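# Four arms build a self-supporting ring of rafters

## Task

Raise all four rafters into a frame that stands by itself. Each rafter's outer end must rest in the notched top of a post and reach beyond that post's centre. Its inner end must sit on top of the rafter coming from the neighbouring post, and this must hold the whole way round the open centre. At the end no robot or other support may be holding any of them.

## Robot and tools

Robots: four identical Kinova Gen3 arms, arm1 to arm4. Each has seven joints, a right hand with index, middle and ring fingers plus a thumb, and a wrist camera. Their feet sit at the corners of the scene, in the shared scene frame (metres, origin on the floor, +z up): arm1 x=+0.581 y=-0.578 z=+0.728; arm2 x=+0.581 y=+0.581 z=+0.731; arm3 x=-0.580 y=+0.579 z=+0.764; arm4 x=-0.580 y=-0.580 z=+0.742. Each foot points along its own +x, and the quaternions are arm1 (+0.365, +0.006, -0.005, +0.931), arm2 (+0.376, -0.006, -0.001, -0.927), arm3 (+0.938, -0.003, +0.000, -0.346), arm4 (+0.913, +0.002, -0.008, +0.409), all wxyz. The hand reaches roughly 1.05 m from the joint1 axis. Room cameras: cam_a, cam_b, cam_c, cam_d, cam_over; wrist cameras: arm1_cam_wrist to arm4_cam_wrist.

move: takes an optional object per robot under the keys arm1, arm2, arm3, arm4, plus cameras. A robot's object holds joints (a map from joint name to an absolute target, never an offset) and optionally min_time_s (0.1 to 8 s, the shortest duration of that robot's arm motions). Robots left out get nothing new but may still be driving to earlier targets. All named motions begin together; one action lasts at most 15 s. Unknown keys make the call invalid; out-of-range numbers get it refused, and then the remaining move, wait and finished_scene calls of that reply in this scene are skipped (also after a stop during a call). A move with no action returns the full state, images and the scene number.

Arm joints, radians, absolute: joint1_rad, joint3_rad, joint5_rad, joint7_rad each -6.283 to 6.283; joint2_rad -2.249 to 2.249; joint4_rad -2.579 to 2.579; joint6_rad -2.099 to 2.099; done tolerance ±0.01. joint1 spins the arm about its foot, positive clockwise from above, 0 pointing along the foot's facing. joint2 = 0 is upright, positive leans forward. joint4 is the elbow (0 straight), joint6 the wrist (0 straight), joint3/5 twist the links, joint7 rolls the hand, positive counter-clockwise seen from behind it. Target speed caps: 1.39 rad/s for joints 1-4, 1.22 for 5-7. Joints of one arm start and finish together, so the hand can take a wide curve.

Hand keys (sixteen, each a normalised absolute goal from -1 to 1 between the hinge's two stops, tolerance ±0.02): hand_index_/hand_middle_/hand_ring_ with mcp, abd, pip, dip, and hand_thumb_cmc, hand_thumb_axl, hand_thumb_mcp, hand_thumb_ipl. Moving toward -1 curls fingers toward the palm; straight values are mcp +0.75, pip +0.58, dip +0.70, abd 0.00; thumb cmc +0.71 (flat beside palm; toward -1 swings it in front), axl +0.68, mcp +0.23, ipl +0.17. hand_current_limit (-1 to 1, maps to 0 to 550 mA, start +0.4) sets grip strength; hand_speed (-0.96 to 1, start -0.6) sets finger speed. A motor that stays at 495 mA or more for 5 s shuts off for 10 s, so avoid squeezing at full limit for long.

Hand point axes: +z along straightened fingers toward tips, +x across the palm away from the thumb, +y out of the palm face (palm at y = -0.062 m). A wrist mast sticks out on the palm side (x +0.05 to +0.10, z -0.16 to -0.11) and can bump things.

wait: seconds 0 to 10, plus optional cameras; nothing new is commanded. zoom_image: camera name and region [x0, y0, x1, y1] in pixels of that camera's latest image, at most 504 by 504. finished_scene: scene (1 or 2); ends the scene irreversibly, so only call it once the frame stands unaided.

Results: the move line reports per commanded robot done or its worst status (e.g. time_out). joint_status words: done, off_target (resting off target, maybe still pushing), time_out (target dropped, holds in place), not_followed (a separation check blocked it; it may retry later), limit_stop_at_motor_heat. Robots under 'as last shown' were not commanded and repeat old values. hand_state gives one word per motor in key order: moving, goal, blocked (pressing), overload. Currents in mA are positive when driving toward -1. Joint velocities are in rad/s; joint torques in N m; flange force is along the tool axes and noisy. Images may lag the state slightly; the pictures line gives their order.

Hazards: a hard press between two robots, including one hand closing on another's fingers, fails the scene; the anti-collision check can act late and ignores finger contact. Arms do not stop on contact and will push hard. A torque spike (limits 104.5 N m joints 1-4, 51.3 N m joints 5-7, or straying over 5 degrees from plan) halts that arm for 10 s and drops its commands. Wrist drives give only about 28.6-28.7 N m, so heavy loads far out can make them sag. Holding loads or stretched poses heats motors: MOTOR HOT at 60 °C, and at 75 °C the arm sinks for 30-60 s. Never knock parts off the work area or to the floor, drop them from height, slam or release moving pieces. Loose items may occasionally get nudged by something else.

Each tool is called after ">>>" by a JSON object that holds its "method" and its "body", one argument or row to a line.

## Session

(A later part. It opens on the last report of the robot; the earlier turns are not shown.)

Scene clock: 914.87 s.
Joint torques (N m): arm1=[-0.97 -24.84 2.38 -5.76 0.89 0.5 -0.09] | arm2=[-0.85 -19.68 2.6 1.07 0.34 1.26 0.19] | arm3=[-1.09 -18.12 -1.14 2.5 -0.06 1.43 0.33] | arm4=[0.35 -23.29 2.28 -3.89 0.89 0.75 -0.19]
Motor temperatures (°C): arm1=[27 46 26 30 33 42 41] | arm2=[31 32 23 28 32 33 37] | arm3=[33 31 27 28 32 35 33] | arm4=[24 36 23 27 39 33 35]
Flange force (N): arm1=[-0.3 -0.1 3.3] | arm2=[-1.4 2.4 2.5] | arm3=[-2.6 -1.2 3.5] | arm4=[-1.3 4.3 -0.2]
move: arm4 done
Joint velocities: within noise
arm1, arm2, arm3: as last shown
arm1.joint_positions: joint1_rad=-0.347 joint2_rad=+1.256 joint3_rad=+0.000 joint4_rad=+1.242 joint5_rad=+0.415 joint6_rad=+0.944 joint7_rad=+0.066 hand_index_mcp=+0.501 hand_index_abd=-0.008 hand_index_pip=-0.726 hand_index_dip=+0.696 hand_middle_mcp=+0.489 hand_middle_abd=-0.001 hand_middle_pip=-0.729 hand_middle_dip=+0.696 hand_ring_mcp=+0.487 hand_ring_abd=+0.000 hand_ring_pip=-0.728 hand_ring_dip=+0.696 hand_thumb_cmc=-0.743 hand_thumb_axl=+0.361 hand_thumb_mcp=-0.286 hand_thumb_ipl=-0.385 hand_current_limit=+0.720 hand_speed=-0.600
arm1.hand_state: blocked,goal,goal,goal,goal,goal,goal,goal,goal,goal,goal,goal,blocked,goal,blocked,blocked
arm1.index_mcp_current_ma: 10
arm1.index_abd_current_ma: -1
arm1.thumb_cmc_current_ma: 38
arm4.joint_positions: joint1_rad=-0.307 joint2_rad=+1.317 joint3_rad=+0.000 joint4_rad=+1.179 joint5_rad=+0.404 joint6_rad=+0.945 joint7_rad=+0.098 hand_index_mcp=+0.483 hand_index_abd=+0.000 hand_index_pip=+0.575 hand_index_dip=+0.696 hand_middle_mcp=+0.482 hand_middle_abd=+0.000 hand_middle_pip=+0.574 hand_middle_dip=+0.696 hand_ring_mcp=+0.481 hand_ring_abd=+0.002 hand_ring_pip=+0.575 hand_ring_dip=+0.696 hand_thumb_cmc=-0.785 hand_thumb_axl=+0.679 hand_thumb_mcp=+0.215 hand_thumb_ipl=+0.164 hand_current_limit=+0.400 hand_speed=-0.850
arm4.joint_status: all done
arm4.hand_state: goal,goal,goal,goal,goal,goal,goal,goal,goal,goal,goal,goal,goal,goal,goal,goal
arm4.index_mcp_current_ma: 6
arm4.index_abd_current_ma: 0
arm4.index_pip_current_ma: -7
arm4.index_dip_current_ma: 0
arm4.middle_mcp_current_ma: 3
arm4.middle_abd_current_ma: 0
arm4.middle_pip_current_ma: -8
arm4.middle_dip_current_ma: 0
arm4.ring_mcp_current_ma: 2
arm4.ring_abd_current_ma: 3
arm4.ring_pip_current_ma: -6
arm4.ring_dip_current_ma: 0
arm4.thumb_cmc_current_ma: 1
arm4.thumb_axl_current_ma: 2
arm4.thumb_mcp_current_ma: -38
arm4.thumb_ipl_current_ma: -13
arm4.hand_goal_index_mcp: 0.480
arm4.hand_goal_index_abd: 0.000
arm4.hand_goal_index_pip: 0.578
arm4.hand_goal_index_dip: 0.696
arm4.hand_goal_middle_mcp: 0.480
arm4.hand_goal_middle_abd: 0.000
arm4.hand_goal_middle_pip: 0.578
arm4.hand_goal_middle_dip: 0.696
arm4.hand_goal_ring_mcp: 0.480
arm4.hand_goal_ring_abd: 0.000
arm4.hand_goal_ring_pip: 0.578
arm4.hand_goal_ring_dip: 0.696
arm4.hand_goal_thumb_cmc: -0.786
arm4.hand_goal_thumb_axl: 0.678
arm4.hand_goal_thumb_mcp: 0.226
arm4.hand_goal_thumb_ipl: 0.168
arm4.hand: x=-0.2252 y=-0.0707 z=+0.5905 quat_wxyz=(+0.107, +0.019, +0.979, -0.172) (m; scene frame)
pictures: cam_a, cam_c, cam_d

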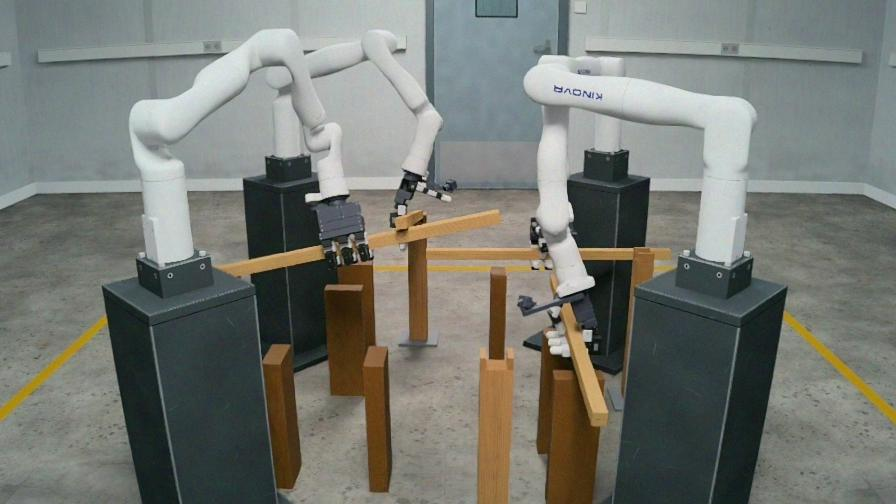

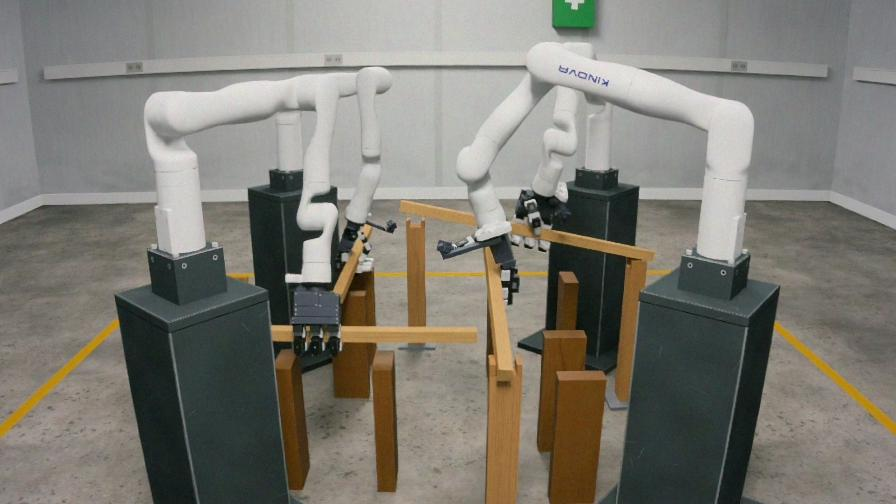

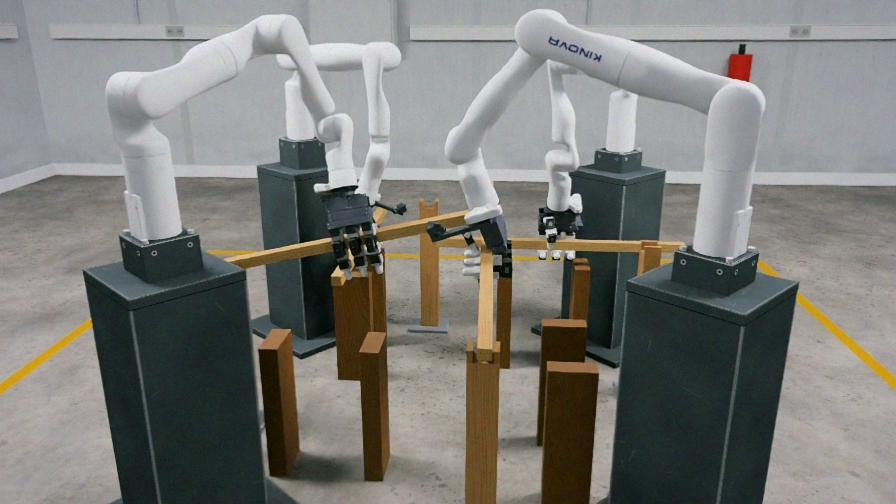

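>>> {"method": "move", "body": {
  "arm4": {"joints":{"joint1_rad":-0.2945,"joint2_rad":1.2927,"joint3_rad":0,"joint4_rad":1.2553,"joint5_rad":0.4255,"joint6_rad":0.8939,"joint7_rad":0.0798},"min_time_s":1.5}
}}

>>> {"method": "move", "body": {
  "arm4": {"joints":{"joint1_rad":-0.3514,"joint2_rad":0.9560,"joint3_rad":0,"joint4_rad":1.3961,"joint5_rad":0.3547,"joint6_rad":1.0890,"joint7_rad":0.1286},"min_time_s":2},
  "cameras": ["cam_c","cam_d"]
}}

>>> {"method": "move", "body": {
  "arm4": {"joints":{"joint1_rad":-0.04,"joint2_rad":-0.38,"joint3_rad":0,"joint4_rad":1.49,"joint5_rad":0,"joint6_rad":1.98,"joint7_rad":0.24,"hand_speed":-0.6},"min_time_s":3},
  "cameras": ["cam_a","cam_b","cam_c","cam_over"]
}}

Scene clock: 932.87 s.
Joint torques (N m): arm1=[-0.86 -24.85 2.51 -5.74 0.88 0.52 -0.12] | arm2=[-0.83 -19.73 2.67 1.07 0.34 1.26 0.19] | arm3=[-1.05 -18.06 -1.14 2.5 -0.06 1.47 0.38] | arm4=[0.37 -22.7 2.34 -3.44 0.82 0.78 -0.16]
Motor temperatures (°C): arm1=[27 46 26 30 33 43 41] | arm2=[31 32 23 28 32 33 37] | arm3=[33 31 27 28 32 35 33] | arm4=[24 36 23 27 39 33 35]
Flange force (N): arm1=[-0.2 0.1 3.2] | arm2=[-1.4 2.5 2.6] | arm3=[-2.3 -1.4 3.5] | arm4=[-1.3 4.4 -0.4]
move: arm4 done
Joint velocities: within noise
arm1, arm2, arm3: as last shown
arm1.joint_positions: joint1_rad=-0.347 joint2_rad=+1.256 joint3_rad=+0.000 joint4_rad=+1.242 joint5_rad=+0.415 joint6_rad=+0.944 joint7_rad=+0.066 hand_index_mcp=+0.501 hand_index_abd=-0.009 hand_index_pip=-0.726 hand_index_dip=+0.696 hand_middle_mcp=+0.489 hand_middle_abd=-0.001 hand_middle_pip=-0.729 hand_middle_dip=+0.696 hand_ring_mcp=+0.487 hand_ring_abd=+0.000 hand_ring_pip=-0.728 hand_ring_dip=+0.696 hand_thumb_cmc=-0.743 hand_thumb_axl=+0.361 hand_thumb_mcp=-0.286 hand_thumb_ipl=-0.385 hand_current_limit=+0.720 hand_speed=-0.600
arm1.index_pip_current_ma: 3
arm4.joint_positions: joint1_rad=-0.294 joint2_rad=+1.293 joint3_rad=+0.000 joint4_rad=+1.255 joint5_rad=+0.425 joint6_rad=+0.894 joint7_rad=+0.080 hand_index_mcp=+0.482 hand_index_abd=+0.000 hand_index_pip=+0.575 hand_index_dip=+0.696 hand_middle_mcp=+0.481 hand_middle_abd=+0.000 hand_middle_pip=+0.575 hand_middle_dip=+0.696 hand_ring_mcp=+0.481 hand_ring_abd=+0.002 hand_ring_pip=+0.575 hand_ring_dip=+0.696 hand_thumb_cmc=-0.785 hand_thumb_axl=+0.679 hand_thumb_mcp=+0.215 hand_thumb_ipl=+0.164 hand_current_limit=+0.400 hand_speed=-0.850
arm4.joint_status: all done
arm4.hand_state: goal,goal,goal,goal,goal,goal,goal,goal,goal,goal,goal,goal,goal,goal,goal,goal
arm4.index_mcp_current_ma: 3
arm4.index_abd_current_ma: 0
arm4.index_pip_current_ma: -6
arm4.index_dip_current_ma: 0
arm4.middle_mcp_current_ma: 3
arm4.middle_abd_current_ma: 0
arm4.middle_pip_current_ma: -8
arm4.middle_dip_current_ma: 0
arm4.ring_mcp_current_ma: 2
arm4.ring_abd_current_ma: 3
arm4.ring_pip_current_ma: -6
arm4.ring_dip_current_ma: 0
arm4.thumb_cmc_current_ma: 1
arm4.thumb_axl_current_ma: 2
arm4.thumb_mcp_current_ma: -38
arm4.thumb_ipl_current_ma: -13
arm4.hand_goal_index_mcp: 0.480
arm4.hand_goal_index_abd: 0.000
arm4.hand_goal_index_pip: 0.578
arm4.hand_goal_index_dip: 0.696
arm4.hand_goal_middle_mcp: 0.480
arm4.hand_goal_middle_abd: 0.000
arm4.hand_goal_middle_pip: 0.578
arm4.hand_goal_middle_dip: 0.696
arm4.hand_goal_ring_mcp: 0.480
arm4.hand_goal_ring_abd: 0.000
arm4.hand_goal_ring_pip: 0.578
arm4.hand_goal_ring_dip: 0.696
arm4.hand_goal_thumb_cmc: -0.786
arm4.hand_goal_thumb_axl: 0.678
arm4.hand_goal_thumb_mcp: 0.226
arm4.hand_goal_thumb_ipl: 0.168
arm4.hand: x=-0.2251 y=-0.0887 z=+0.5905 quat_wxyz=(+0.107, +0.019, +0.979, -0.172) (m; scene frame)
pictures: none

Scene clock: 935.17 s.
Joint torques (N m): arm1=[-0.84 -24.88 2.49 -5.72 0.89 0.54 -0.13] | arm2=[-0.86 -19.74 2.67 1.07 0.34 1.29 0.2] | arm3=[-1 -18.05 -1.13 2.58 -0.02 1.43 0.32] | arm4=[0.39 -20.99 1.98 -4.67 0.97 0.84 -0.22]
Motor temperatures (°C): arm1=[27 46 26 30 33 43 41] | arm2=[31 32 23 28 32 33 37] | arm3=[33 31 27 28 32 35 33] | arm4=[24 36 23 27 39 33 35]
Flange force (N): arm1=[-0.2 0.2 3.3] | arm2=[-1.4 2.4 2.7] | arm3=[-2.5 -1.0 3.4] | arm4=[-1.0 3.2 -1.1]
move: arm4 done
Joint velocities: within noise
arm1, arm2, arm3: as last shown
arm4.joint_positions: joint1_rad=-0.351 joint2_rad=+0.956 joint3_rad=+0.000 joint4_rad=+1.396 joint5_rad=+0.355 joint6_rad=+1.089 joint7_rad=+0.129 hand_index_mcp=+0.481 hand_index_abd=+0.000 hand_index_pip=+0.575 hand_index_dip=+0.696 hand_middle_mcp=+0.481 hand_middle_abd=+0.000 hand_middle_pip=+0.575 hand_middle_dip=+0.696 hand_ring_mcp=+0.481 hand_ring_abd=+0.002 hand_ring_pip=+0.575 hand_ring_dip=+0.696 hand_thumb_cmc=-0.785 hand_thumb_axl=+0.679 hand_thumb_mcp=+0.216 hand_thumb_ipl=+0.164 hand_current_limit=+0.400 hand_speed=-0.850
arm4.joint_status: all done
arm4.hand_state: goal,goal,goal,goal,goal,goal,goal,goal,goal,goal,goal,goal,goal,goal,goal,goal
arm4.index_mcp_current_ma: 3
arm4.index_abd_current_ma: 0
arm4.index_pip_current_ma: -6
arm4.index_dip_current_ma: 0
arm4.middle_mcp_current_ma: 3
arm4.middle_abd_current_ma: 0
arm4.middle_pip_current_ma: -7
arm4.middle_dip_current_ma: 0
arm4.ring_mcp_current_ma: 2
arm4.ring_abd_current_ma: 3
arm4.ring_pip_current_ma: -6
arm4.ring_dip_current_ma: 0
arm4.thumb_cmc_current_ma: 1
arm4.thumb_axl_current_ma: 2
arm4.thumb_mcp_current_ma: -37
arm4.thumb_ipl_current_ma: -13
arm4.hand_goal_index_mcp: 0.480
arm4.hand_goal_index_abd: 0.000
arm4.hand_goal_index_pip: 0.578
arm4.hand_goal_index_dip: 0.696
arm4.hand_goal_middle_mcp: 0.480
arm4.hand_goal_middle_abd: 0.000
arm4.hand_goal_middle_pip: 0.578
arm4.hand_goal_middle_dip: 0.696
arm4.hand_goal_ring_mcp: 0.480
arm4.hand_goal_ring_abd: 0.000
arm4.hand_goal_ring_pip: 0.578
arm4.hand_goal_ring_dip: 0.696
arm4.hand_goal_thumb_cmc: -0.786
arm4.hand_goal_thumb_axl: 0.678
arm4.hand_goal_thumb_mcp: 0.226
arm4.hand_goal_thumb_ipl: 0.168
arm4.hand: x=-0.2619 y=-0.0887 z=+0.7564 quat_wxyz=(+0.107, +0.019, +0.979, -0.172) (m; scene frame)
pictures: cam_c, cam_d

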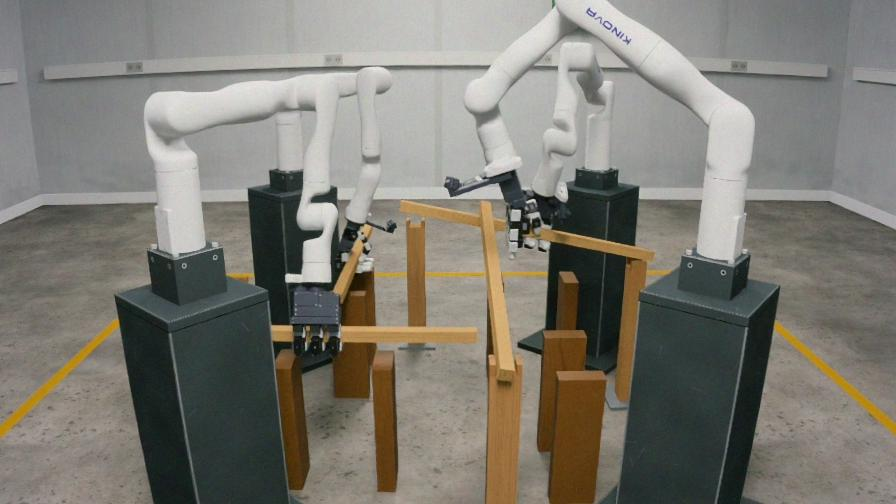

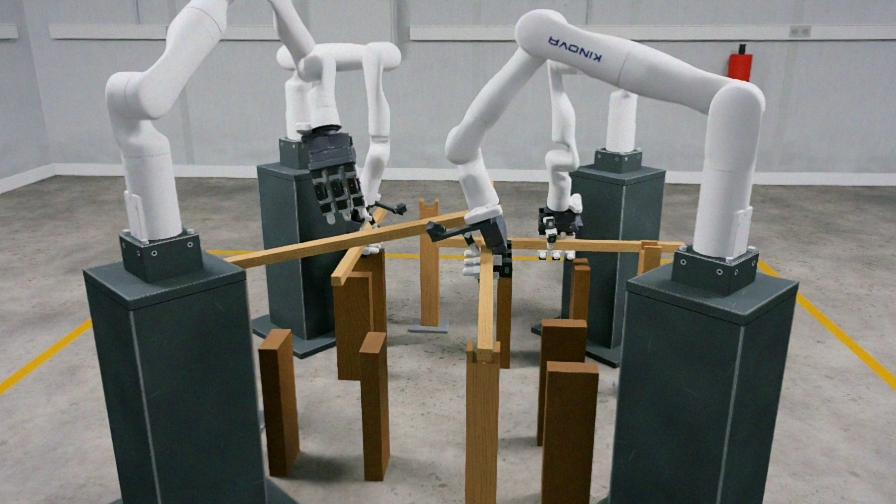

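Scene clock: 938.47 s.
Joint torques (N m): arm1=[-0.81 -24.86 2.48 -5.73 0.9 0.54 -0.1] | arm2=[-0.83 -19.67 2.62 1.08 0.33 1.27 0.19] | arm3=[-0.97 -18.07 -1.04 2.51 -0.09 1.43 0.33] | arm4=[0.23 -0.49 0.89 -7.1 0.3 -0.18 -0.19]
Motor temperatures (°C): arm1=[27 46 26 30 33 43 41] | arm2=[31 32 23 28 32 33 37] | arm3=[33 31 27 28 32 35 33] | arm4=[24 36 23 27 39 33 35]
Flange force (N): arm1=[-0.1 0.1 3.3] | arm2=[-1.4 2.4 2.5] | arm3=[-2.4 -1.1 3.4] | arm4=[2.6 1.9 -2.1]
move: arm4 done
Joint velocities: within noise
arm1, arm2, arm3: as last shown
arm4.joint_positions: joint1_rad=-0.040 joint2_rad=-0.380 joint3_rad=+0.000 joint4_rad=+1.490 joint5_rad=+0.000 joint6_rad=+1.980 joint7_rad=+0.240 hand_index_mcp=+0.482 hand_index_abd=+0.000 hand_index_pip=+0.576 hand_index_dip=+0.696 hand_middle_mcp=+0.482 hand_middle_abd=+0.000 hand_middle_pip=+0.576 hand_middle_dip=+0.696 hand_ring_mcp=+0.482 hand_ring_abd=+0.002 hand_ring_pip=+0.576 hand_ring_dip=+0.696 hand_thumb_cmc=-0.785 hand_thumb_axl=+0.679 hand_thumb_mcp=+0.216 hand_thumb_ipl=+0.164 hand_current_limit=+0.400 hand_speed=-0.600
arm4.joint_status: all done
arm4.hand_state: goal,goal,goal,goal,goal,goal,goal,goal,goal,goal,goal,goal,goal,goal,goal,goal
arm4.index_mcp_current_ma: 4
arm4.index_abd_current_ma: 0
arm4.index_pip_current_ma: -3
arm4.index_dip_current_ma: 0
arm4.middle_mcp_current_ma: 4
arm4.middle_abd_current_ma: 0
arm4.middle_pip_current_ma: -4
arm4.middle_dip_current_ma: 0
arm4.ring_mcp_current_ma: 4
arm4.ring_abd_current_ma: 3
arm4.ring_pip_current_ma: -3
arm4.ring_dip_current_ma: 0
arm4.thumb_cmc_current_ma: 1
arm4.thumb_axl_current_ma: 2
arm4.thumb_mcp_current_ma: -37
arm4.thumb_ipl_current_ma: -13
arm4.hand_goal_index_mcp: 0.480
arm4.hand_goal_index_abd: 0.000
arm4.hand_goal_index_pip: 0.578
arm4.hand_goal_index_dip: 0.696
arm4.hand_goal_middle_mcp: 0.480
arm4.hand_goal_middle_abd: 0.000
arm4.hand_goal_middle_pip: 0.578
arm4.hand_goal_middle_dip: 0.696
arm4.hand_goal_ring_mcp: 0.480
arm4.hand_goal_ring_abd: 0.000
arm4.hand_goal_ring_pip: 0.578
arm4.hand_goal_ring_dip: 0.696
arm4.hand_goal_thumb_cmc: -0.786
arm4.hand_goal_thumb_axl: 0.678
arm4.hand_goal_thumb_mcp: 0.226
arm4.hand_goal_thumb_ipl: 0.168
arm4.hand: x=-0.4200 y=-0.4261 z=+1.2644 quat_wxyz=(+0.016, +0.222, +0.974, +0.030) (m; scene frame)
pictures: cam_a, cam_b, cam_c, cam_over

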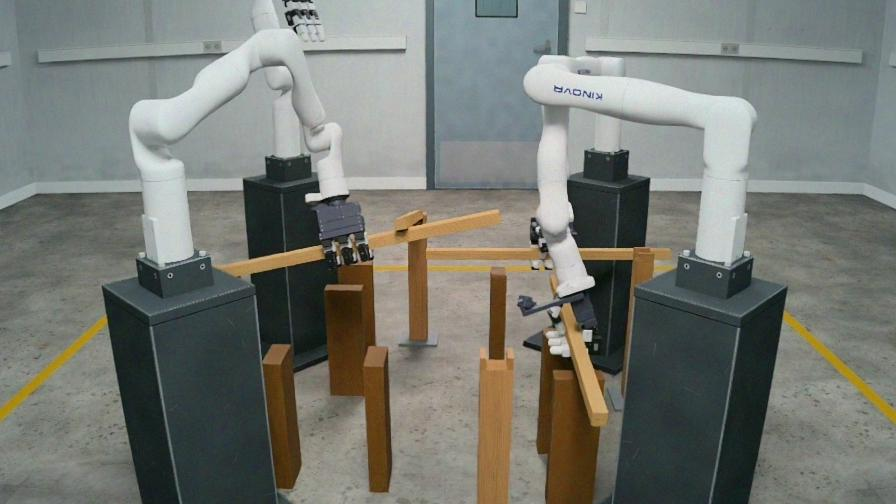

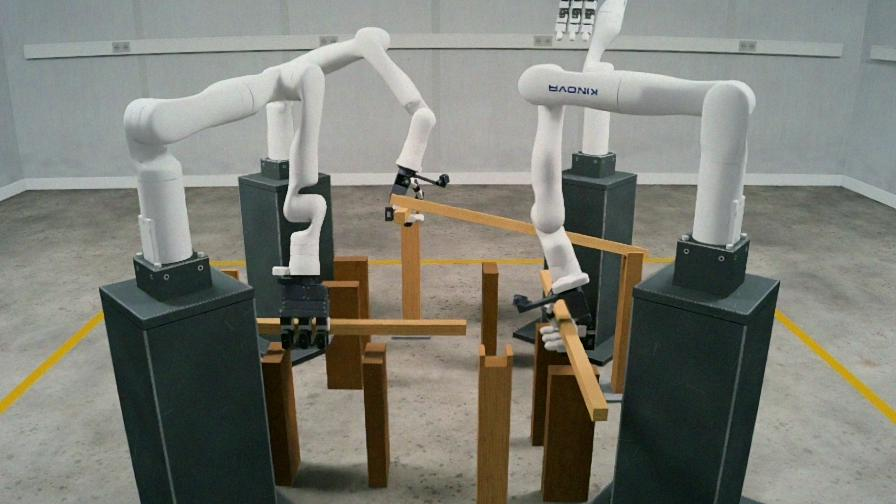

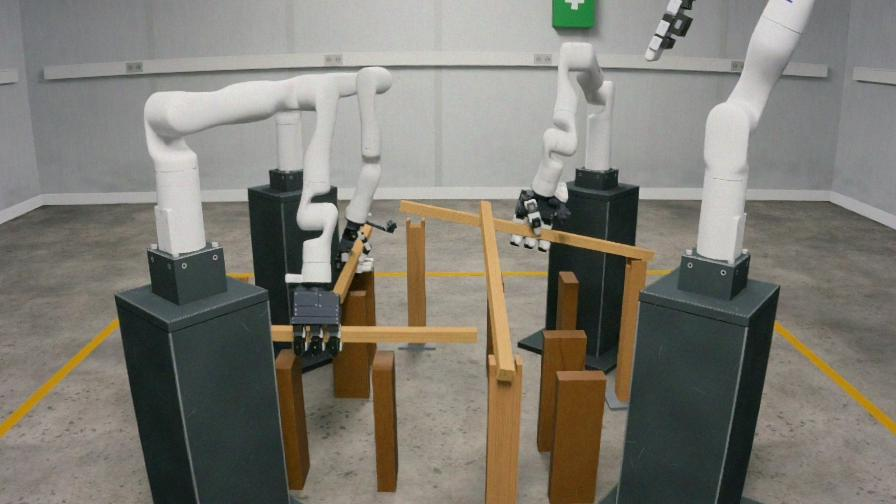

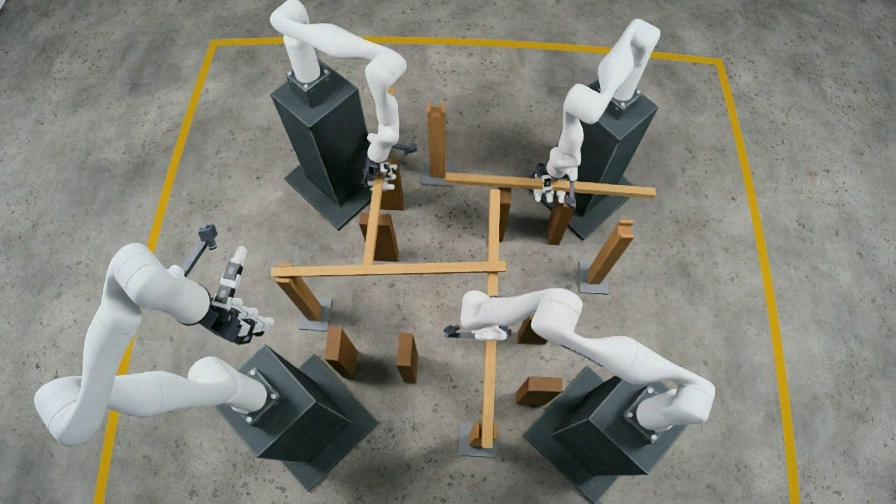

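>>> {"method": "move", "body": {
  "arm3": {"joints":{"joint1_rad":-0.2182,"joint2_rad":1.2886,"joint3_rad":0,"joint4_rad":1.9328,"joint5_rad":0.9142,"joint6_rad":0.3049,"joint7_rad":-0.4521},"min_time_s":3},
  "cameras": ["cam_over"]
}}

>>> {"method": "move", "body": {
  "arm3": {"joints":{"joint1_rad":-0.2753,"joint2_rad":1.0239,"joint3_rad":0,"joint4_rad":2.0939,"joint5_rad":0.8770,"joint6_rad":0.4103,"joint7_rad":-0.4761},"min_time_s":2.5},
  "cameras": ["cam_over","cam_b","cam_c"]
}}

Scene clock: 1031.00 s.
Joint torques (N m): arm1=[-0.8 -24.9 2.48 -5.76 0.87 0.51 -0.12] | arm2=[-0.84 -19.68 2.62 1.08 0.35 1.26 0.2] | arm3=[-0.99 -17.27 -0.92 2.63 -0.12 1.45 0.31] | arm4=[0.22 -0.46 0.91 -7.14 0.33 -0.24 -0.19]
Motor temperatures (°C): arm1=[27 44 26 30 33 43 40] | arm2=[31 32 23 28 32 33 37] | arm3=[33 31 27 28 32 35 33] | arm4=[24 32 23 27 39 33 35]
Flange force (N): arm1=[-0.1 0.1 3.3] | arm2=[-1.4 2.4 2.5] | arm3=[-1.5 -2.7 5.3] | arm4=[2.8 1.8 -2.1]
move: arm3 done
Joint velocities: within noise
arm1, arm2, arm4: as last shown
arm3.joint_positions: joint1_rad=-0.218 joint2_rad=+1.289 joint3_rad=+0.000 joint4_rad=+1.933 joint5_rad=+0.914 joint6_rad=+0.305 joint7_rad=-0.452 hand_index_mcp=+0.487 hand_index_abd=+0.000 hand_index_pip=-0.724 hand_index_dip=+0.696 hand_middle_mcp=+0.486 hand_middle_abd=+0.001 hand_middle_pip=-0.719 hand_middle_dip=+0.696 hand_ring_mcp=+0.484 hand_ring_abd=+0.001 hand_ring_pip=-0.714 hand_ring_dip=+0.696 hand_thumb_cmc=-0.783 hand_thumb_axl=+0.682 hand_thumb_mcp=-0.278 hand_thumb_ipl=-0.430 hand_current_limit=+0.400 hand_speed=-0.600
arm3.joint_status: all done
arm3.hand_state: goal,goal,goal,goal,goal,goal,goal,goal,goal,goal,blocked,goal,goal,goal,blocked,blocked
arm3.index_mcp_current_ma: 4
arm3.index_abd_current_ma: 0
arm3.index_pip_current_ma: 9
arm3.index_dip_current_ma: 0
arm3.middle_mcp_current_ma: 3
arm3.middle_abd_current_ma: 0
arm3.middle_pip_current_ma: 15
arm3.middle_dip_current_ma: 0
arm3.ring_mcp_current_ma: 2
arm3.ring_abd_current_ma: 0
arm3.ring_pip_current_ma: 22
arm3.ring_dip_current_ma: 0
arm3.thumb_cmc_current_ma: 1
arm3.thumb_axl_current_ma: 2
arm3.thumb_mcp_current_ma: 134
arm3.thumb_ipl_current_ma: 224
arm3.hand_goal_index_mcp: 0.480
arm3.hand_goal_index_abd: 0.000
arm3.hand_goal_index_pip: -0.736
arm3.hand_goal_index_dip: 0.696
arm3.hand_goal_middle_mcp: 0.480
arm3.hand_goal_middle_abd: 0.000
arm3.hand_goal_middle_pip: -0.736
arm3.hand_goal_middle_dip: 0.696
arm3.hand_goal_ring_mcp: 0.480
arm3.hand_goal_ring_abd: 0.000
arm3.hand_goal_ring_pip: -0.736
arm3.hand_goal_ring_dip: 0.696
arm3.hand_goal_thumb_cmc: -0.786
arm3.hand_goal_thumb_axl: 0.678
arm3.hand_goal_thumb_mcp: -0.330
arm3.hand_goal_thumb_ipl: -0.500
arm3.hand: x=-0.2794 y=+0.3262 z=+0.5439 quat_wxyz=(-0.088, +0.702, +0.689, -0.158) (m; scene frame)
pictures: cam_over

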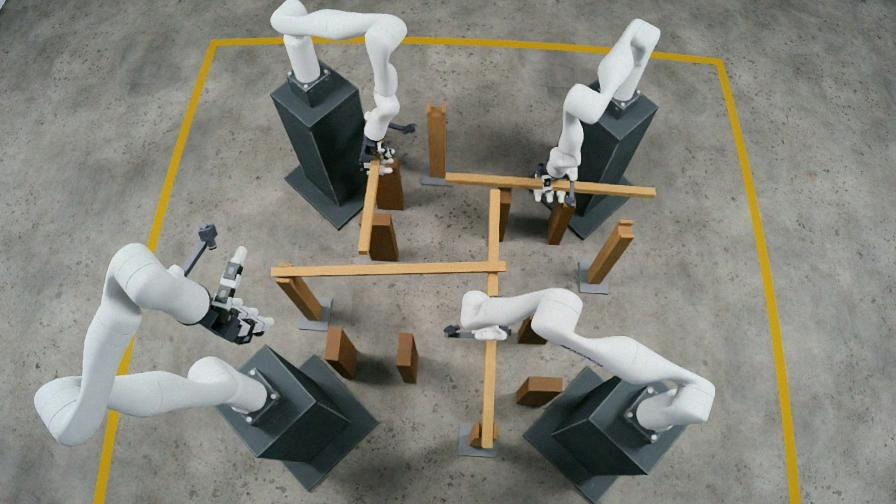

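Scene clock: 1033.80 s.
Joint torques (N m): arm1=[-0.82 -24.87 2.47 -5.73 0.89 0.51 -0.1] | arm2=[-0.85 -19.68 2.6 1.14 0.31 1.25 0.22] | arm3=[-1 -16.23 -0.64 1.51 0.01 1.61 0.3] | arm4=[0.26 -0.5 0.83 -7.06 0.31 -0.21 -0.2]
Motor temperatures (°C): arm1=[27 44 26 30 33 43 40] | arm2=[31 32 23 28 32 33 37] | arm3=[33 31 27 28 32 35 33] | arm4=[24 32 23 27 39 33 35]
Flange force (N): arm1=[-0.2 0.1 3.3] | arm2=[-1.5 2.6 2.6] | arm3=[-1.8 -1.5 5.6] | arm4=[2.4 1.9 -2.4]
move: arm3 done
Joint velocities: within noise
arm1.joint_positions: joint1_rad=-0.347 joint2_rad=+1.256 joint3_rad=+0.000 joint4_rad=+1.242 joint5_rad=+0.415 joint6_rad=+0.944 joint7_rad=+0.066 hand_index_mcp=+0.501 hand_index_abd=-0.009 hand_index_pip=-0.726 hand_index_dip=+0.696 hand_middle_mcp=+0.489 hand_middle_abd=-0.001 hand_middle_pip=-0.729 hand_middle_dip=+0.696 hand_ring_mcp=+0.487 hand_ring_abd=+0.000 hand_ring_pip=-0.728 hand_ring_dip=+0.696 hand_thumb_cmc=-0.743 hand_thumb_axl=+0.361 hand_thumb_mcp=-0.286 hand_thumb_ipl=-0.385 hand_current_limit=+0.720 hand_speed=-0.600
arm1.joint_status: not commanded
arm1.hand_state: blocked,goal,goal,goal,goal,goal,goal,goal,goal,goal,goal,goal,blocked,goal,blocked,blocked
arm1.index_mcp_current_ma: 10
arm1.index_abd_current_ma: -1
arm1.index_pip_current_ma: 3
arm1.index_dip_current_ma: 0
arm1.middle_mcp_current_ma: 2
arm1.middle_abd_current_ma: 0
arm1.middle_pip_current_ma: 1
arm1.middle_dip_current_ma: 0
arm1.ring_mcp_current_ma: 2
arm1.ring_abd_current_ma: 0
arm1.ring_pip_current_ma: 2
arm1.ring_dip_current_ma: 0
arm1.thumb_cmc_current_ma: 38
arm1.thumb_axl_current_ma: -11
arm1.thumb_mcp_current_ma: 473
arm1.thumb_ipl_current_ma: 473
arm1.hand_goal_index_mcp: 0.480
arm1.hand_goal_index_abd: 0.000
arm1.hand_goal_index_pip: -0.736
arm1.hand_goal_index_dip: 0.696
arm1.hand_goal_middle_mcp: 0.480
arm1.hand_goal_middle_abd: 0.000
arm1.hand_goal_middle_pip: -0.736
arm1.hand_goal_middle_dip: 0.696
arm1.hand_goal_ring_mcp: 0.480
arm1.hand_goal_ring_abd: 0.000
arm1.hand_goal_ring_pip: -0.736
arm1.hand_goal_ring_dip: 0.696
arm1.hand_goal_thumb_cmc: -0.786
arm1.hand_goal_thumb_axl: 0.380
arm1.hand_goal_thumb_mcp: -0.500
arm1.hand_goal_thumb_ipl: -0.600
arm1.hand: x=+0.0732 y=-0.2334 z=+0.6006 quat_wxyz=(+0.204, -0.677, +0.706, -0.040) (m; scene frame)
arm2, arm4: as last shown
arm3.joint_positions: joint1_rad=-0.275 joint2_rad=+1.024 joint3_rad=+0.000 joint4_rad=+2.094 joint5_rad=+0.877 joint6_rad=+0.410 joint7_rad=-0.476 hand_index_mcp=+0.487 hand_index_abd=+0.000 hand_index_pip=-0.724 hand_index_dip=+0.696 hand_middle_mcp=+0.486 hand_middle_abd=+0.001 hand_middle_pip=-0.719 hand_middle_dip=+0.696 hand_ring_mcp=+0.484 hand_ring_abd=+0.001 hand_ring_pip=-0.714 hand_ring_dip=+0.696 hand_thumb_cmc=-0.783 hand_thumb_axl=+0.682 hand_thumb_mcp=-0.278 hand_thumb_ipl=-0.430 hand_current_limit=+0.400 hand_speed=-0.600
arm3.joint_status: all done
arm3.hand_state: goal,goal,goal,goal,goal,goal,goal,goal,goal,goal,blocked,goal,goal,goal,blocked,blocked
arm3.index_mcp_current_ma: 4
arm3.index_abd_current_ma: 0
arm3.index_pip_current_ma: 9
arm3.index_dip_current_ma: 0
arm3.middle_mcp_current_ma: 3
arm3.middle_abd_current_ma: 0
arm3.middle_pip_current_ma: 15
arm3.middle_dip_current_ma: 0
arm3.ring_mcp_current_ma: 2
arm3.ring_abd_current_ma: 0
arm3.ring_pip_current_ma: 22
arm3.ring_dip_current_ma: 0
arm3.thumb_cmc_current_ma: 1
arm3.thumb_axl_current_ma: 2
arm3.thumb_mcp_current_ma: 134
arm3.thumb_ipl_current_ma: 224
arm3.hand_goal_index_mcp: 0.480
arm3.hand_goal_index_abd: 0.000
arm3.hand_goal_index_pip: -0.736
arm3.hand_goal_index_dip: 0.696
arm3.hand_goal_middle_mcp: 0.480
arm3.hand_goal_middle_abd: 0.000
arm3.hand_goal_middle_pip: -0.736
arm3.hand_goal_middle_dip: 0.696
arm3.hand_goal_ring_mcp: 0.480
arm3.hand_goal_ring_abd: 0.000
arm3.hand_goal_ring_pip: -0.736
arm3.hand_goal_ring_dip: 0.696
arm3.hand_goal_thumb_cmc: -0.786
arm3.hand_goal_thumb_axl: 0.678
arm3.hand_goal_thumb_mcp: -0.330
arm3.hand_goal_thumb_ipl: -0.500
arm3.hand: x=-0.2793 y=+0.3202 z=+0.6514 quat_wxyz=(-0.053, +0.705, +0.681, -0.192) (m; scene frame)
pictures: cam_b, cam_c, cam_over

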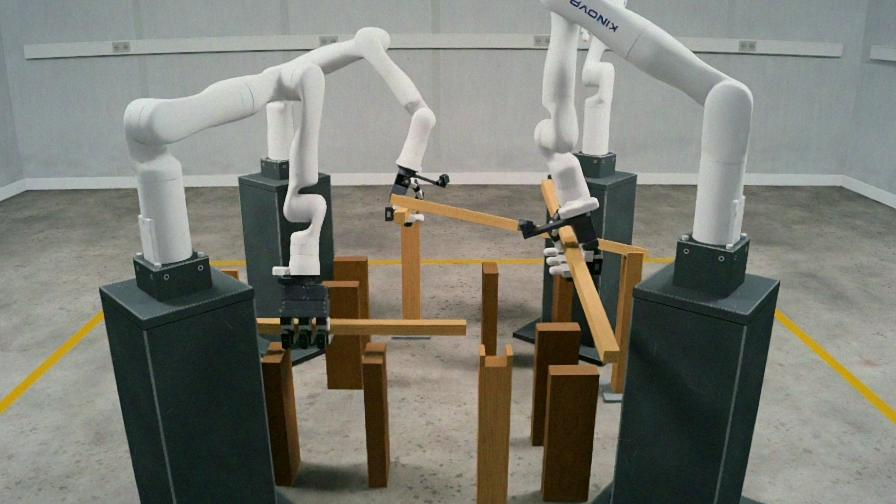

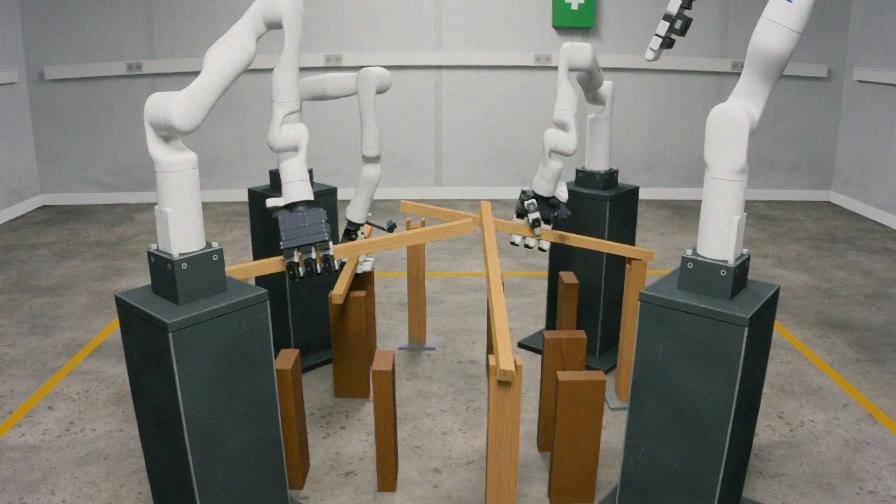

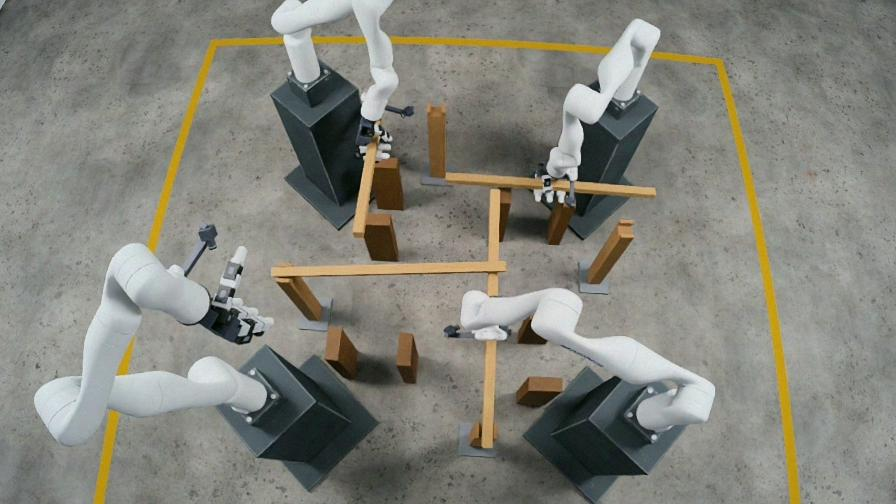

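>>> {"method": "move", "body": {
  "arm3": {"joints":{"joint1_rad":-0.2812,"joint2_rad":1.0781,"joint3_rad":0,"joint4_rad":1.7069,"joint5_rad":0.5127,"joint6_rad":0.6718,"joint7_rad":-0.0630},"min_time_s":3},
  "cameras": ["cam_over"]
}}

>>> {"method": "move", "body": {
  "arm3": {"joints":{"joint1_rad":-0.2770,"joint2_rad":1.2729,"joint3_rad":0,"joint4_rad":1.2025,"joint5_rad":0.3858,"joint6_rad":0.9508,"joint7_rad":0.1244},"min_time_s":3},
  "cameras": ["cam_over","cam_b","cam_c"]
}}

>>> {"method": "zoom_image", "body": {
  "camera": "cam_b",
  "region": [440, 240, 560, 400]
}}

Scene clock: 1043.13 s.
Joint torques (N m): arm1=[-0.83 -24.9 2.48 -5.69 0.88 0.54 -0.1] | arm2=[-0.84 -19.73 2.66 1.09 0.33 1.25 0.19] | arm3=[-0.98 -19.71 -0.67 -1.73 0.34 1.46 0.31] | arm4=[0.27 -0.47 0.91 -7.06 0.33 -0.23 -0.16]
Motor temperatures (°C): arm1=[27 44 26 30 33 43 40] | arm2=[31 32 23 28 32 33 37] | arm3=[33 32 27 28 32 35 33] | arm4=[24 31 23 27 39 33 35]
Flange force (N): arm1=[-0.2 0.3 3.3] | arm2=[-1.5 2.6 2.6] | arm3=[-1.6 -0.4 3.2] | arm4=[2.8 1.9 -2.4]
move: arm3 done
Joint velocities: within noise
arm1, arm4: as last shown
arm2.joint_positions: joint1_rad=-0.241 joint2_rad=+1.468 joint3_rad=+0.000 joint4_rad=+1.734 joint5_rad=+0.601 joint6_rad=+0.305 joint7_rad=-0.069 hand_index_mcp=+0.485 hand_index_abd=+0.000 hand_index_pip=-0.721 hand_index_dip=+0.696 hand_middle_mcp=+0.485 hand_middle_abd=+0.000 hand_middle_pip=-0.719 hand_middle_dip=+0.696 hand_ring_mcp=+0.484 hand_ring_abd=+0.000 hand_ring_pip=-0.718 hand_ring_dip=+0.696 hand_thumb_cmc=-0.784 hand_thumb_axl=+0.680 hand_thumb_mcp=-0.294 hand_thumb_ipl=-0.394 hand_current_limit=+0.400 hand_speed=-0.600
arm2.joint_status: not commanded
arm2.hand_state: goal,goal,goal,goal,goal,goal,goal,goal,goal,goal,goal,goal,goal,goal,blocked,blocked
arm2.index_mcp_current_ma: 25
arm2.index_abd_current_ma: -2
arm2.index_pip_current_ma: 70
arm2.index_dip_current_ma: 0
arm2.middle_mcp_current_ma: 22
arm2.middle_abd_current_ma: 0
arm2.middle_pip_current_ma: 76
arm2.middle_dip_current_ma: 0
arm2.ring_mcp_current_ma: 20
arm2.ring_abd_current_ma: 0
arm2.ring_pip_current_ma: 81
arm2.ring_dip_current_ma: 0
arm2.thumb_cmc_current_ma: 9
arm2.thumb_axl_current_ma: 11
arm2.thumb_mcp_current_ma: 220
arm2.thumb_ipl_current_ma: 385
arm2.hand_goal_index_mcp: 0.480
arm2.hand_goal_index_abd: 0.000
arm2.hand_goal_index_pip: -0.736
arm2.hand_goal_index_dip: 0.696
arm2.hand_goal_middle_mcp: 0.480
arm2.hand_goal_middle_abd: 0.000
arm2.hand_goal_middle_pip: -0.736
arm2.hand_goal_middle_dip: 0.696
arm2.hand_goal_ring_mcp: 0.480
arm2.hand_goal_ring_abd: 0.000
arm2.hand_goal_ring_pip: -0.736
arm2.hand_goal_ring_dip: 0.696
arm2.hand_goal_thumb_cmc: -0.786
arm2.hand_goal_thumb_axl: 0.678
arm2.hand_goal_thumb_mcp: -0.330
arm2.hand_goal_thumb_ipl: -0.500
arm2.hand: x=+0.3260 y=+0.2787 z=+0.4373 quat_wxyz=(-0.173, +0.985, -0.011, +0.002) (m; scene frame)
arm3.joint_positions: joint1_rad=-0.281 joint2_rad=+1.078 joint3_rad=+0.000 joint4_rad=+1.707 joint5_rad=+0.513 joint6_rad=+0.672 joint7_rad=-0.063 hand_index_mcp=+0.489 hand_index_abd=+0.000 hand_index_pip=-0.725 hand_index_dip=+0.696 hand_middle_mcp=+0.486 hand_middle_abd=+0.001 hand_middle_pip=-0.720 hand_middle_dip=+0.696 hand_ring_mcp=+0.483 hand_ring_abd=+0.001 hand_ring_pip=-0.716 hand_ring_dip=+0.696 hand_thumb_cmc=-0.783 hand_thumb_axl=+0.682 hand_thumb_mcp=-0.278 hand_thumb_ipl=-0.431 hand_current_limit=+0.400 hand_speed=-0.600
arm3.joint_status: all done
arm3.hand_state: goal,goal,goal,goal,goal,goal,goal,goal,goal,goal,goal,goal,goal,goal,blocked,blocked
arm3.index_mcp_current_ma: 6
arm3.index_abd_current_ma: 0
arm3.index_pip_current_ma: 8
arm3.index_dip_current_ma: 0
arm3.middle_mcp_current_ma: 3
arm3.middle_abd_current_ma: 0
arm3.middle_pip_current_ma: 14
arm3.middle_dip_current_ma: 0
arm3.ring_mcp_current_ma: 1
arm3.ring_abd_current_ma: 0
arm3.ring_pip_current_ma: 19
arm3.ring_dip_current_ma: 0
arm3.thumb_cmc_current_ma: 1
arm3.thumb_axl_current_ma: 2
arm3.thumb_mcp_current_ma: 134
arm3.thumb_ipl_current_ma: 221
arm3.hand_goal_index_mcp: 0.480
arm3.hand_goal_index_abd: 0.000
arm3.hand_goal_index_pip: -0.736
arm3.hand_goal_index_dip: 0.696
arm3.hand_goal_middle_mcp: 0.480
arm3.hand_goal_middle_abd: 0.000
arm3.hand_goal_middle_pip: -0.736
arm3.hand_goal_middle_dip: 0.696
arm3.hand_goal_ring_mcp: 0.480
arm3.hand_goal_ring_abd: 0.000
arm3.hand_goal_ring_pip: -0.736
arm3.hand_goal_ring_dip: 0.696
arm3.hand_goal_thumb_cmc: -0.786
arm3.hand_goal_thumb_axl: 0.678
arm3.hand_goal_thumb_mcp: -0.330
arm3.hand_goal_thumb_ipl: -0.500
arm3.hand: x=-0.1750 y=+0.2752 z=+0.6513 quat_wxyz=(-0.053, +0.705, +0.681, -0.192) (m; scene frame)
pictures: cam_over

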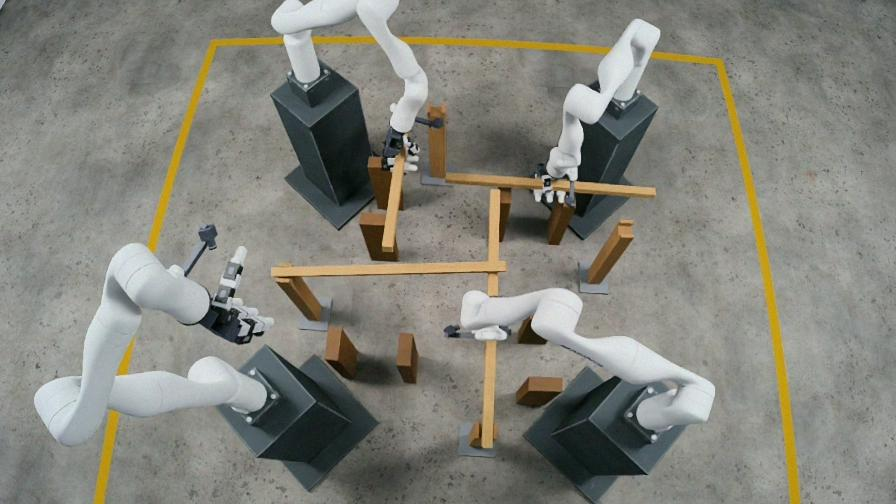

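Scene clock: 1046.43 s.
Joint torques (N m): arm1=[-0.81 -24.87 2.5 -5.73 0.89 0.51 -0.12] | arm2=[-0.84 -19.76 2.6 1.09 0.35 1.25 0.2] | arm3=[-0.98 -23.73 -0.56 -4.35 0.62 1.3 0.25] | arm4=[0.27 -0.46 0.89 -7.04 0.27 -0.22 -0.12]
Motor temperatures (°C): arm1=[27 44 26 30 33 43 40] | arm2=[31 32 23 28 32 33 37] | arm3=[33 32 27 28 32 35 33] | arm4=[24 31 23 27 39 33 35]
Flange force (N): arm1=[-0.2 0.2 3.3] | arm2=[-1.5 2.5 2.7] | arm3=[-1.3 -0.2 2.6] | arm4=[2.8 1.9 -2.4]
move: arm3 done
Joint velocities: within noise
arm1, arm2, arm4: as last shown
arm3.joint_positions: joint1_rad=-0.277 joint2_rad=+1.273 joint3_rad=+0.000 joint4_rad=+1.203 joint5_rad=+0.386 joint6_rad=+0.951 joint7_rad=+0.124 hand_index_mcp=+0.489 hand_index_abd=+0.000 hand_index_pip=-0.725 hand_index_dip=+0.696 hand_middle_mcp=+0.486 hand_middle_abd=+0.001 hand_middle_pip=-0.720 hand_middle_dip=+0.696 hand_ring_mcp=+0.483 hand_ring_abd=+0.001 hand_ring_pip=-0.716 hand_ring_dip=+0.696 hand_thumb_cmc=-0.783 hand_thumb_axl=+0.682 hand_thumb_mcp=-0.278 hand_thumb_ipl=-0.431 hand_current_limit=+0.400 hand_speed=-0.600
arm3.joint_status: all done
arm3.hand_state: goal,goal,goal,goal,goal,goal,goal,goal,goal,goal,goal,goal,goal,goal,blocked,blocked
arm3.index_mcp_current_ma: 6
arm3.index_abd_current_ma: 0
arm3.index_pip_current_ma: 8
arm3.index_dip_current_ma: 0
arm3.middle_mcp_current_ma: 3
arm3.middle_abd_current_ma: 0
arm3.middle_pip_current_ma: 14
arm3.middle_dip_current_ma: 0
arm3.ring_mcp_current_ma: 1
arm3.ring_abd_current_ma: 0
arm3.ring_pip_current_ma: 19
arm3.ring_dip_current_ma: 0
arm3.thumb_cmc_current_ma: 1
arm3.thumb_axl_current_ma: 2
arm3.thumb_mcp_current_ma: 134
arm3.thumb_ipl_current_ma: 221
arm3.hand_goal_index_mcp: 0.480
arm3.hand_goal_index_abd: 0.000
arm3.hand_goal_index_pip: -0.736
arm3.hand_goal_index_dip: 0.696
arm3.hand_goal_middle_mcp: 0.480
arm3.hand_goal_middle_abd: 0.000
arm3.hand_goal_middle_pip: -0.736
arm3.hand_goal_middle_dip: 0.696
arm3.hand_goal_ring_mcp: 0.480
arm3.hand_goal_ring_abd: 0.000
arm3.hand_goal_ring_pip: -0.736
arm3.hand_goal_ring_dip: 0.696
arm3.hand_goal_thumb_cmc: -0.786
arm3.hand_goal_thumb_axl: 0.678
arm3.hand_goal_thumb_mcp: -0.330
arm3.hand_goal_thumb_ipl: -0.500
arm3.hand: x=-0.0706 y=+0.2248 z=+0.6233 quat_wxyz=(-0.053, +0.705, +0.681, -0.192) (m; scene frame)
pictures: cam_b, cam_c, cam_over

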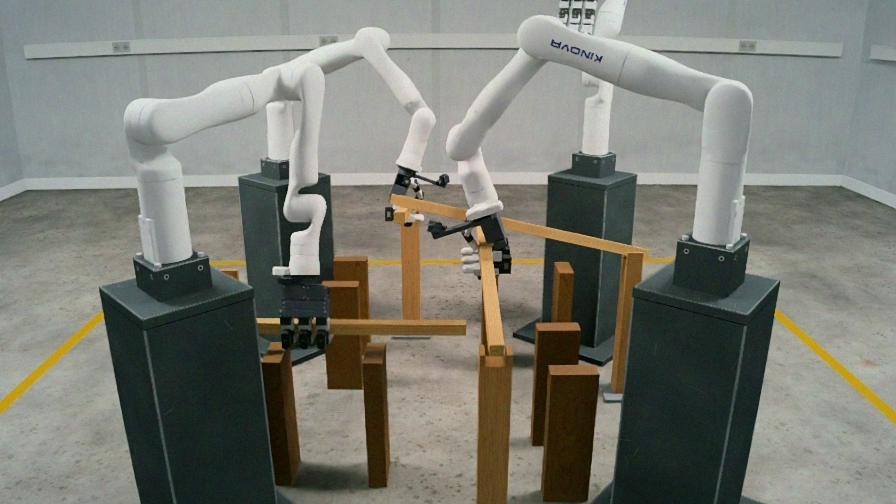

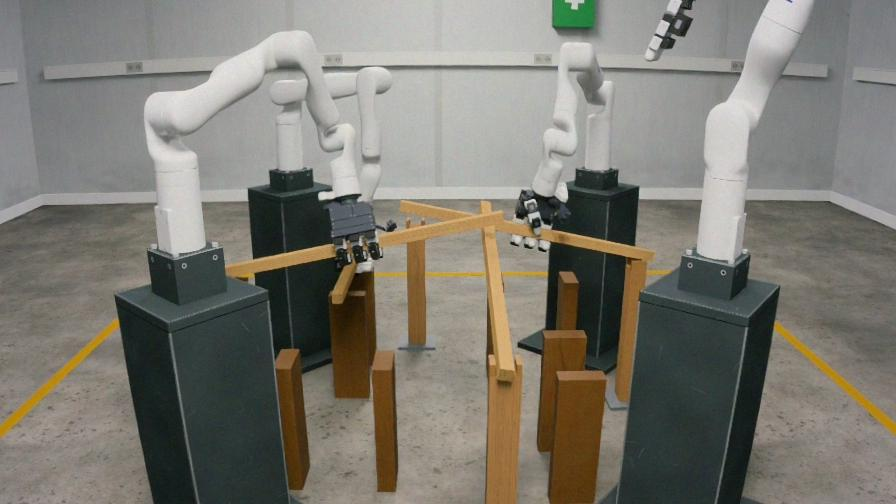

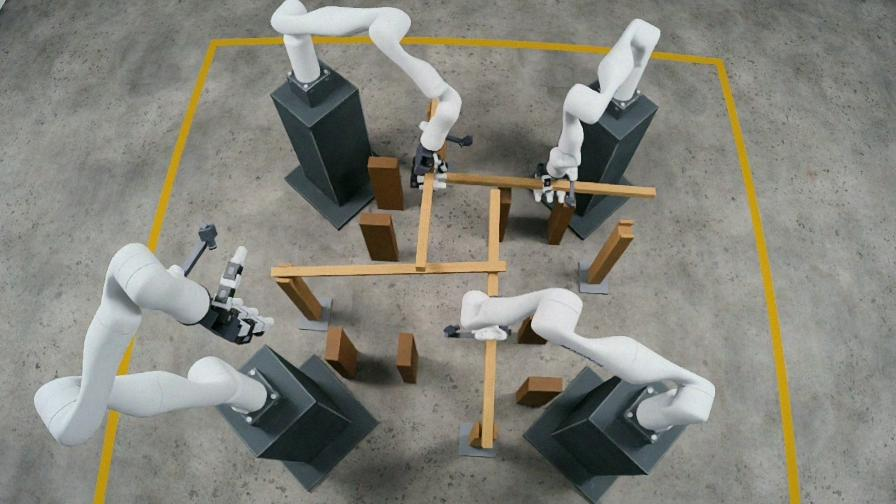

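Scaled by 3.150 from the camera's 896x504 image, which has a finer 1280x720 frame.

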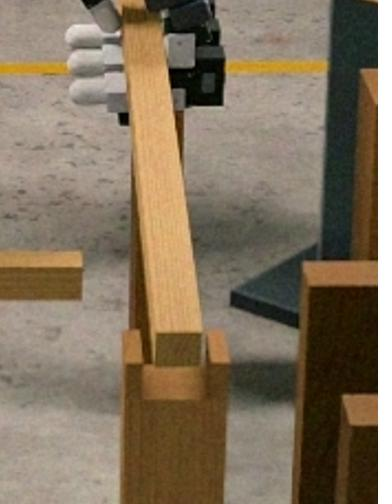

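>>> {"method": "zoom_image", "body": {
  "camera": "cam_over",
  "region": [380, 150, 520, 290]
}}

Scaled by 3.600 from the camera's 896x504 image, which has a finer 1280x720 frame.

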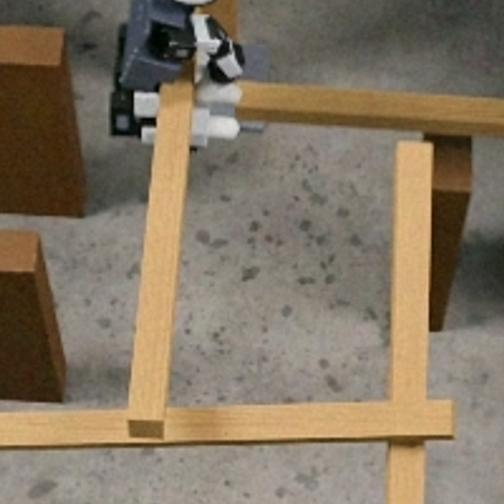

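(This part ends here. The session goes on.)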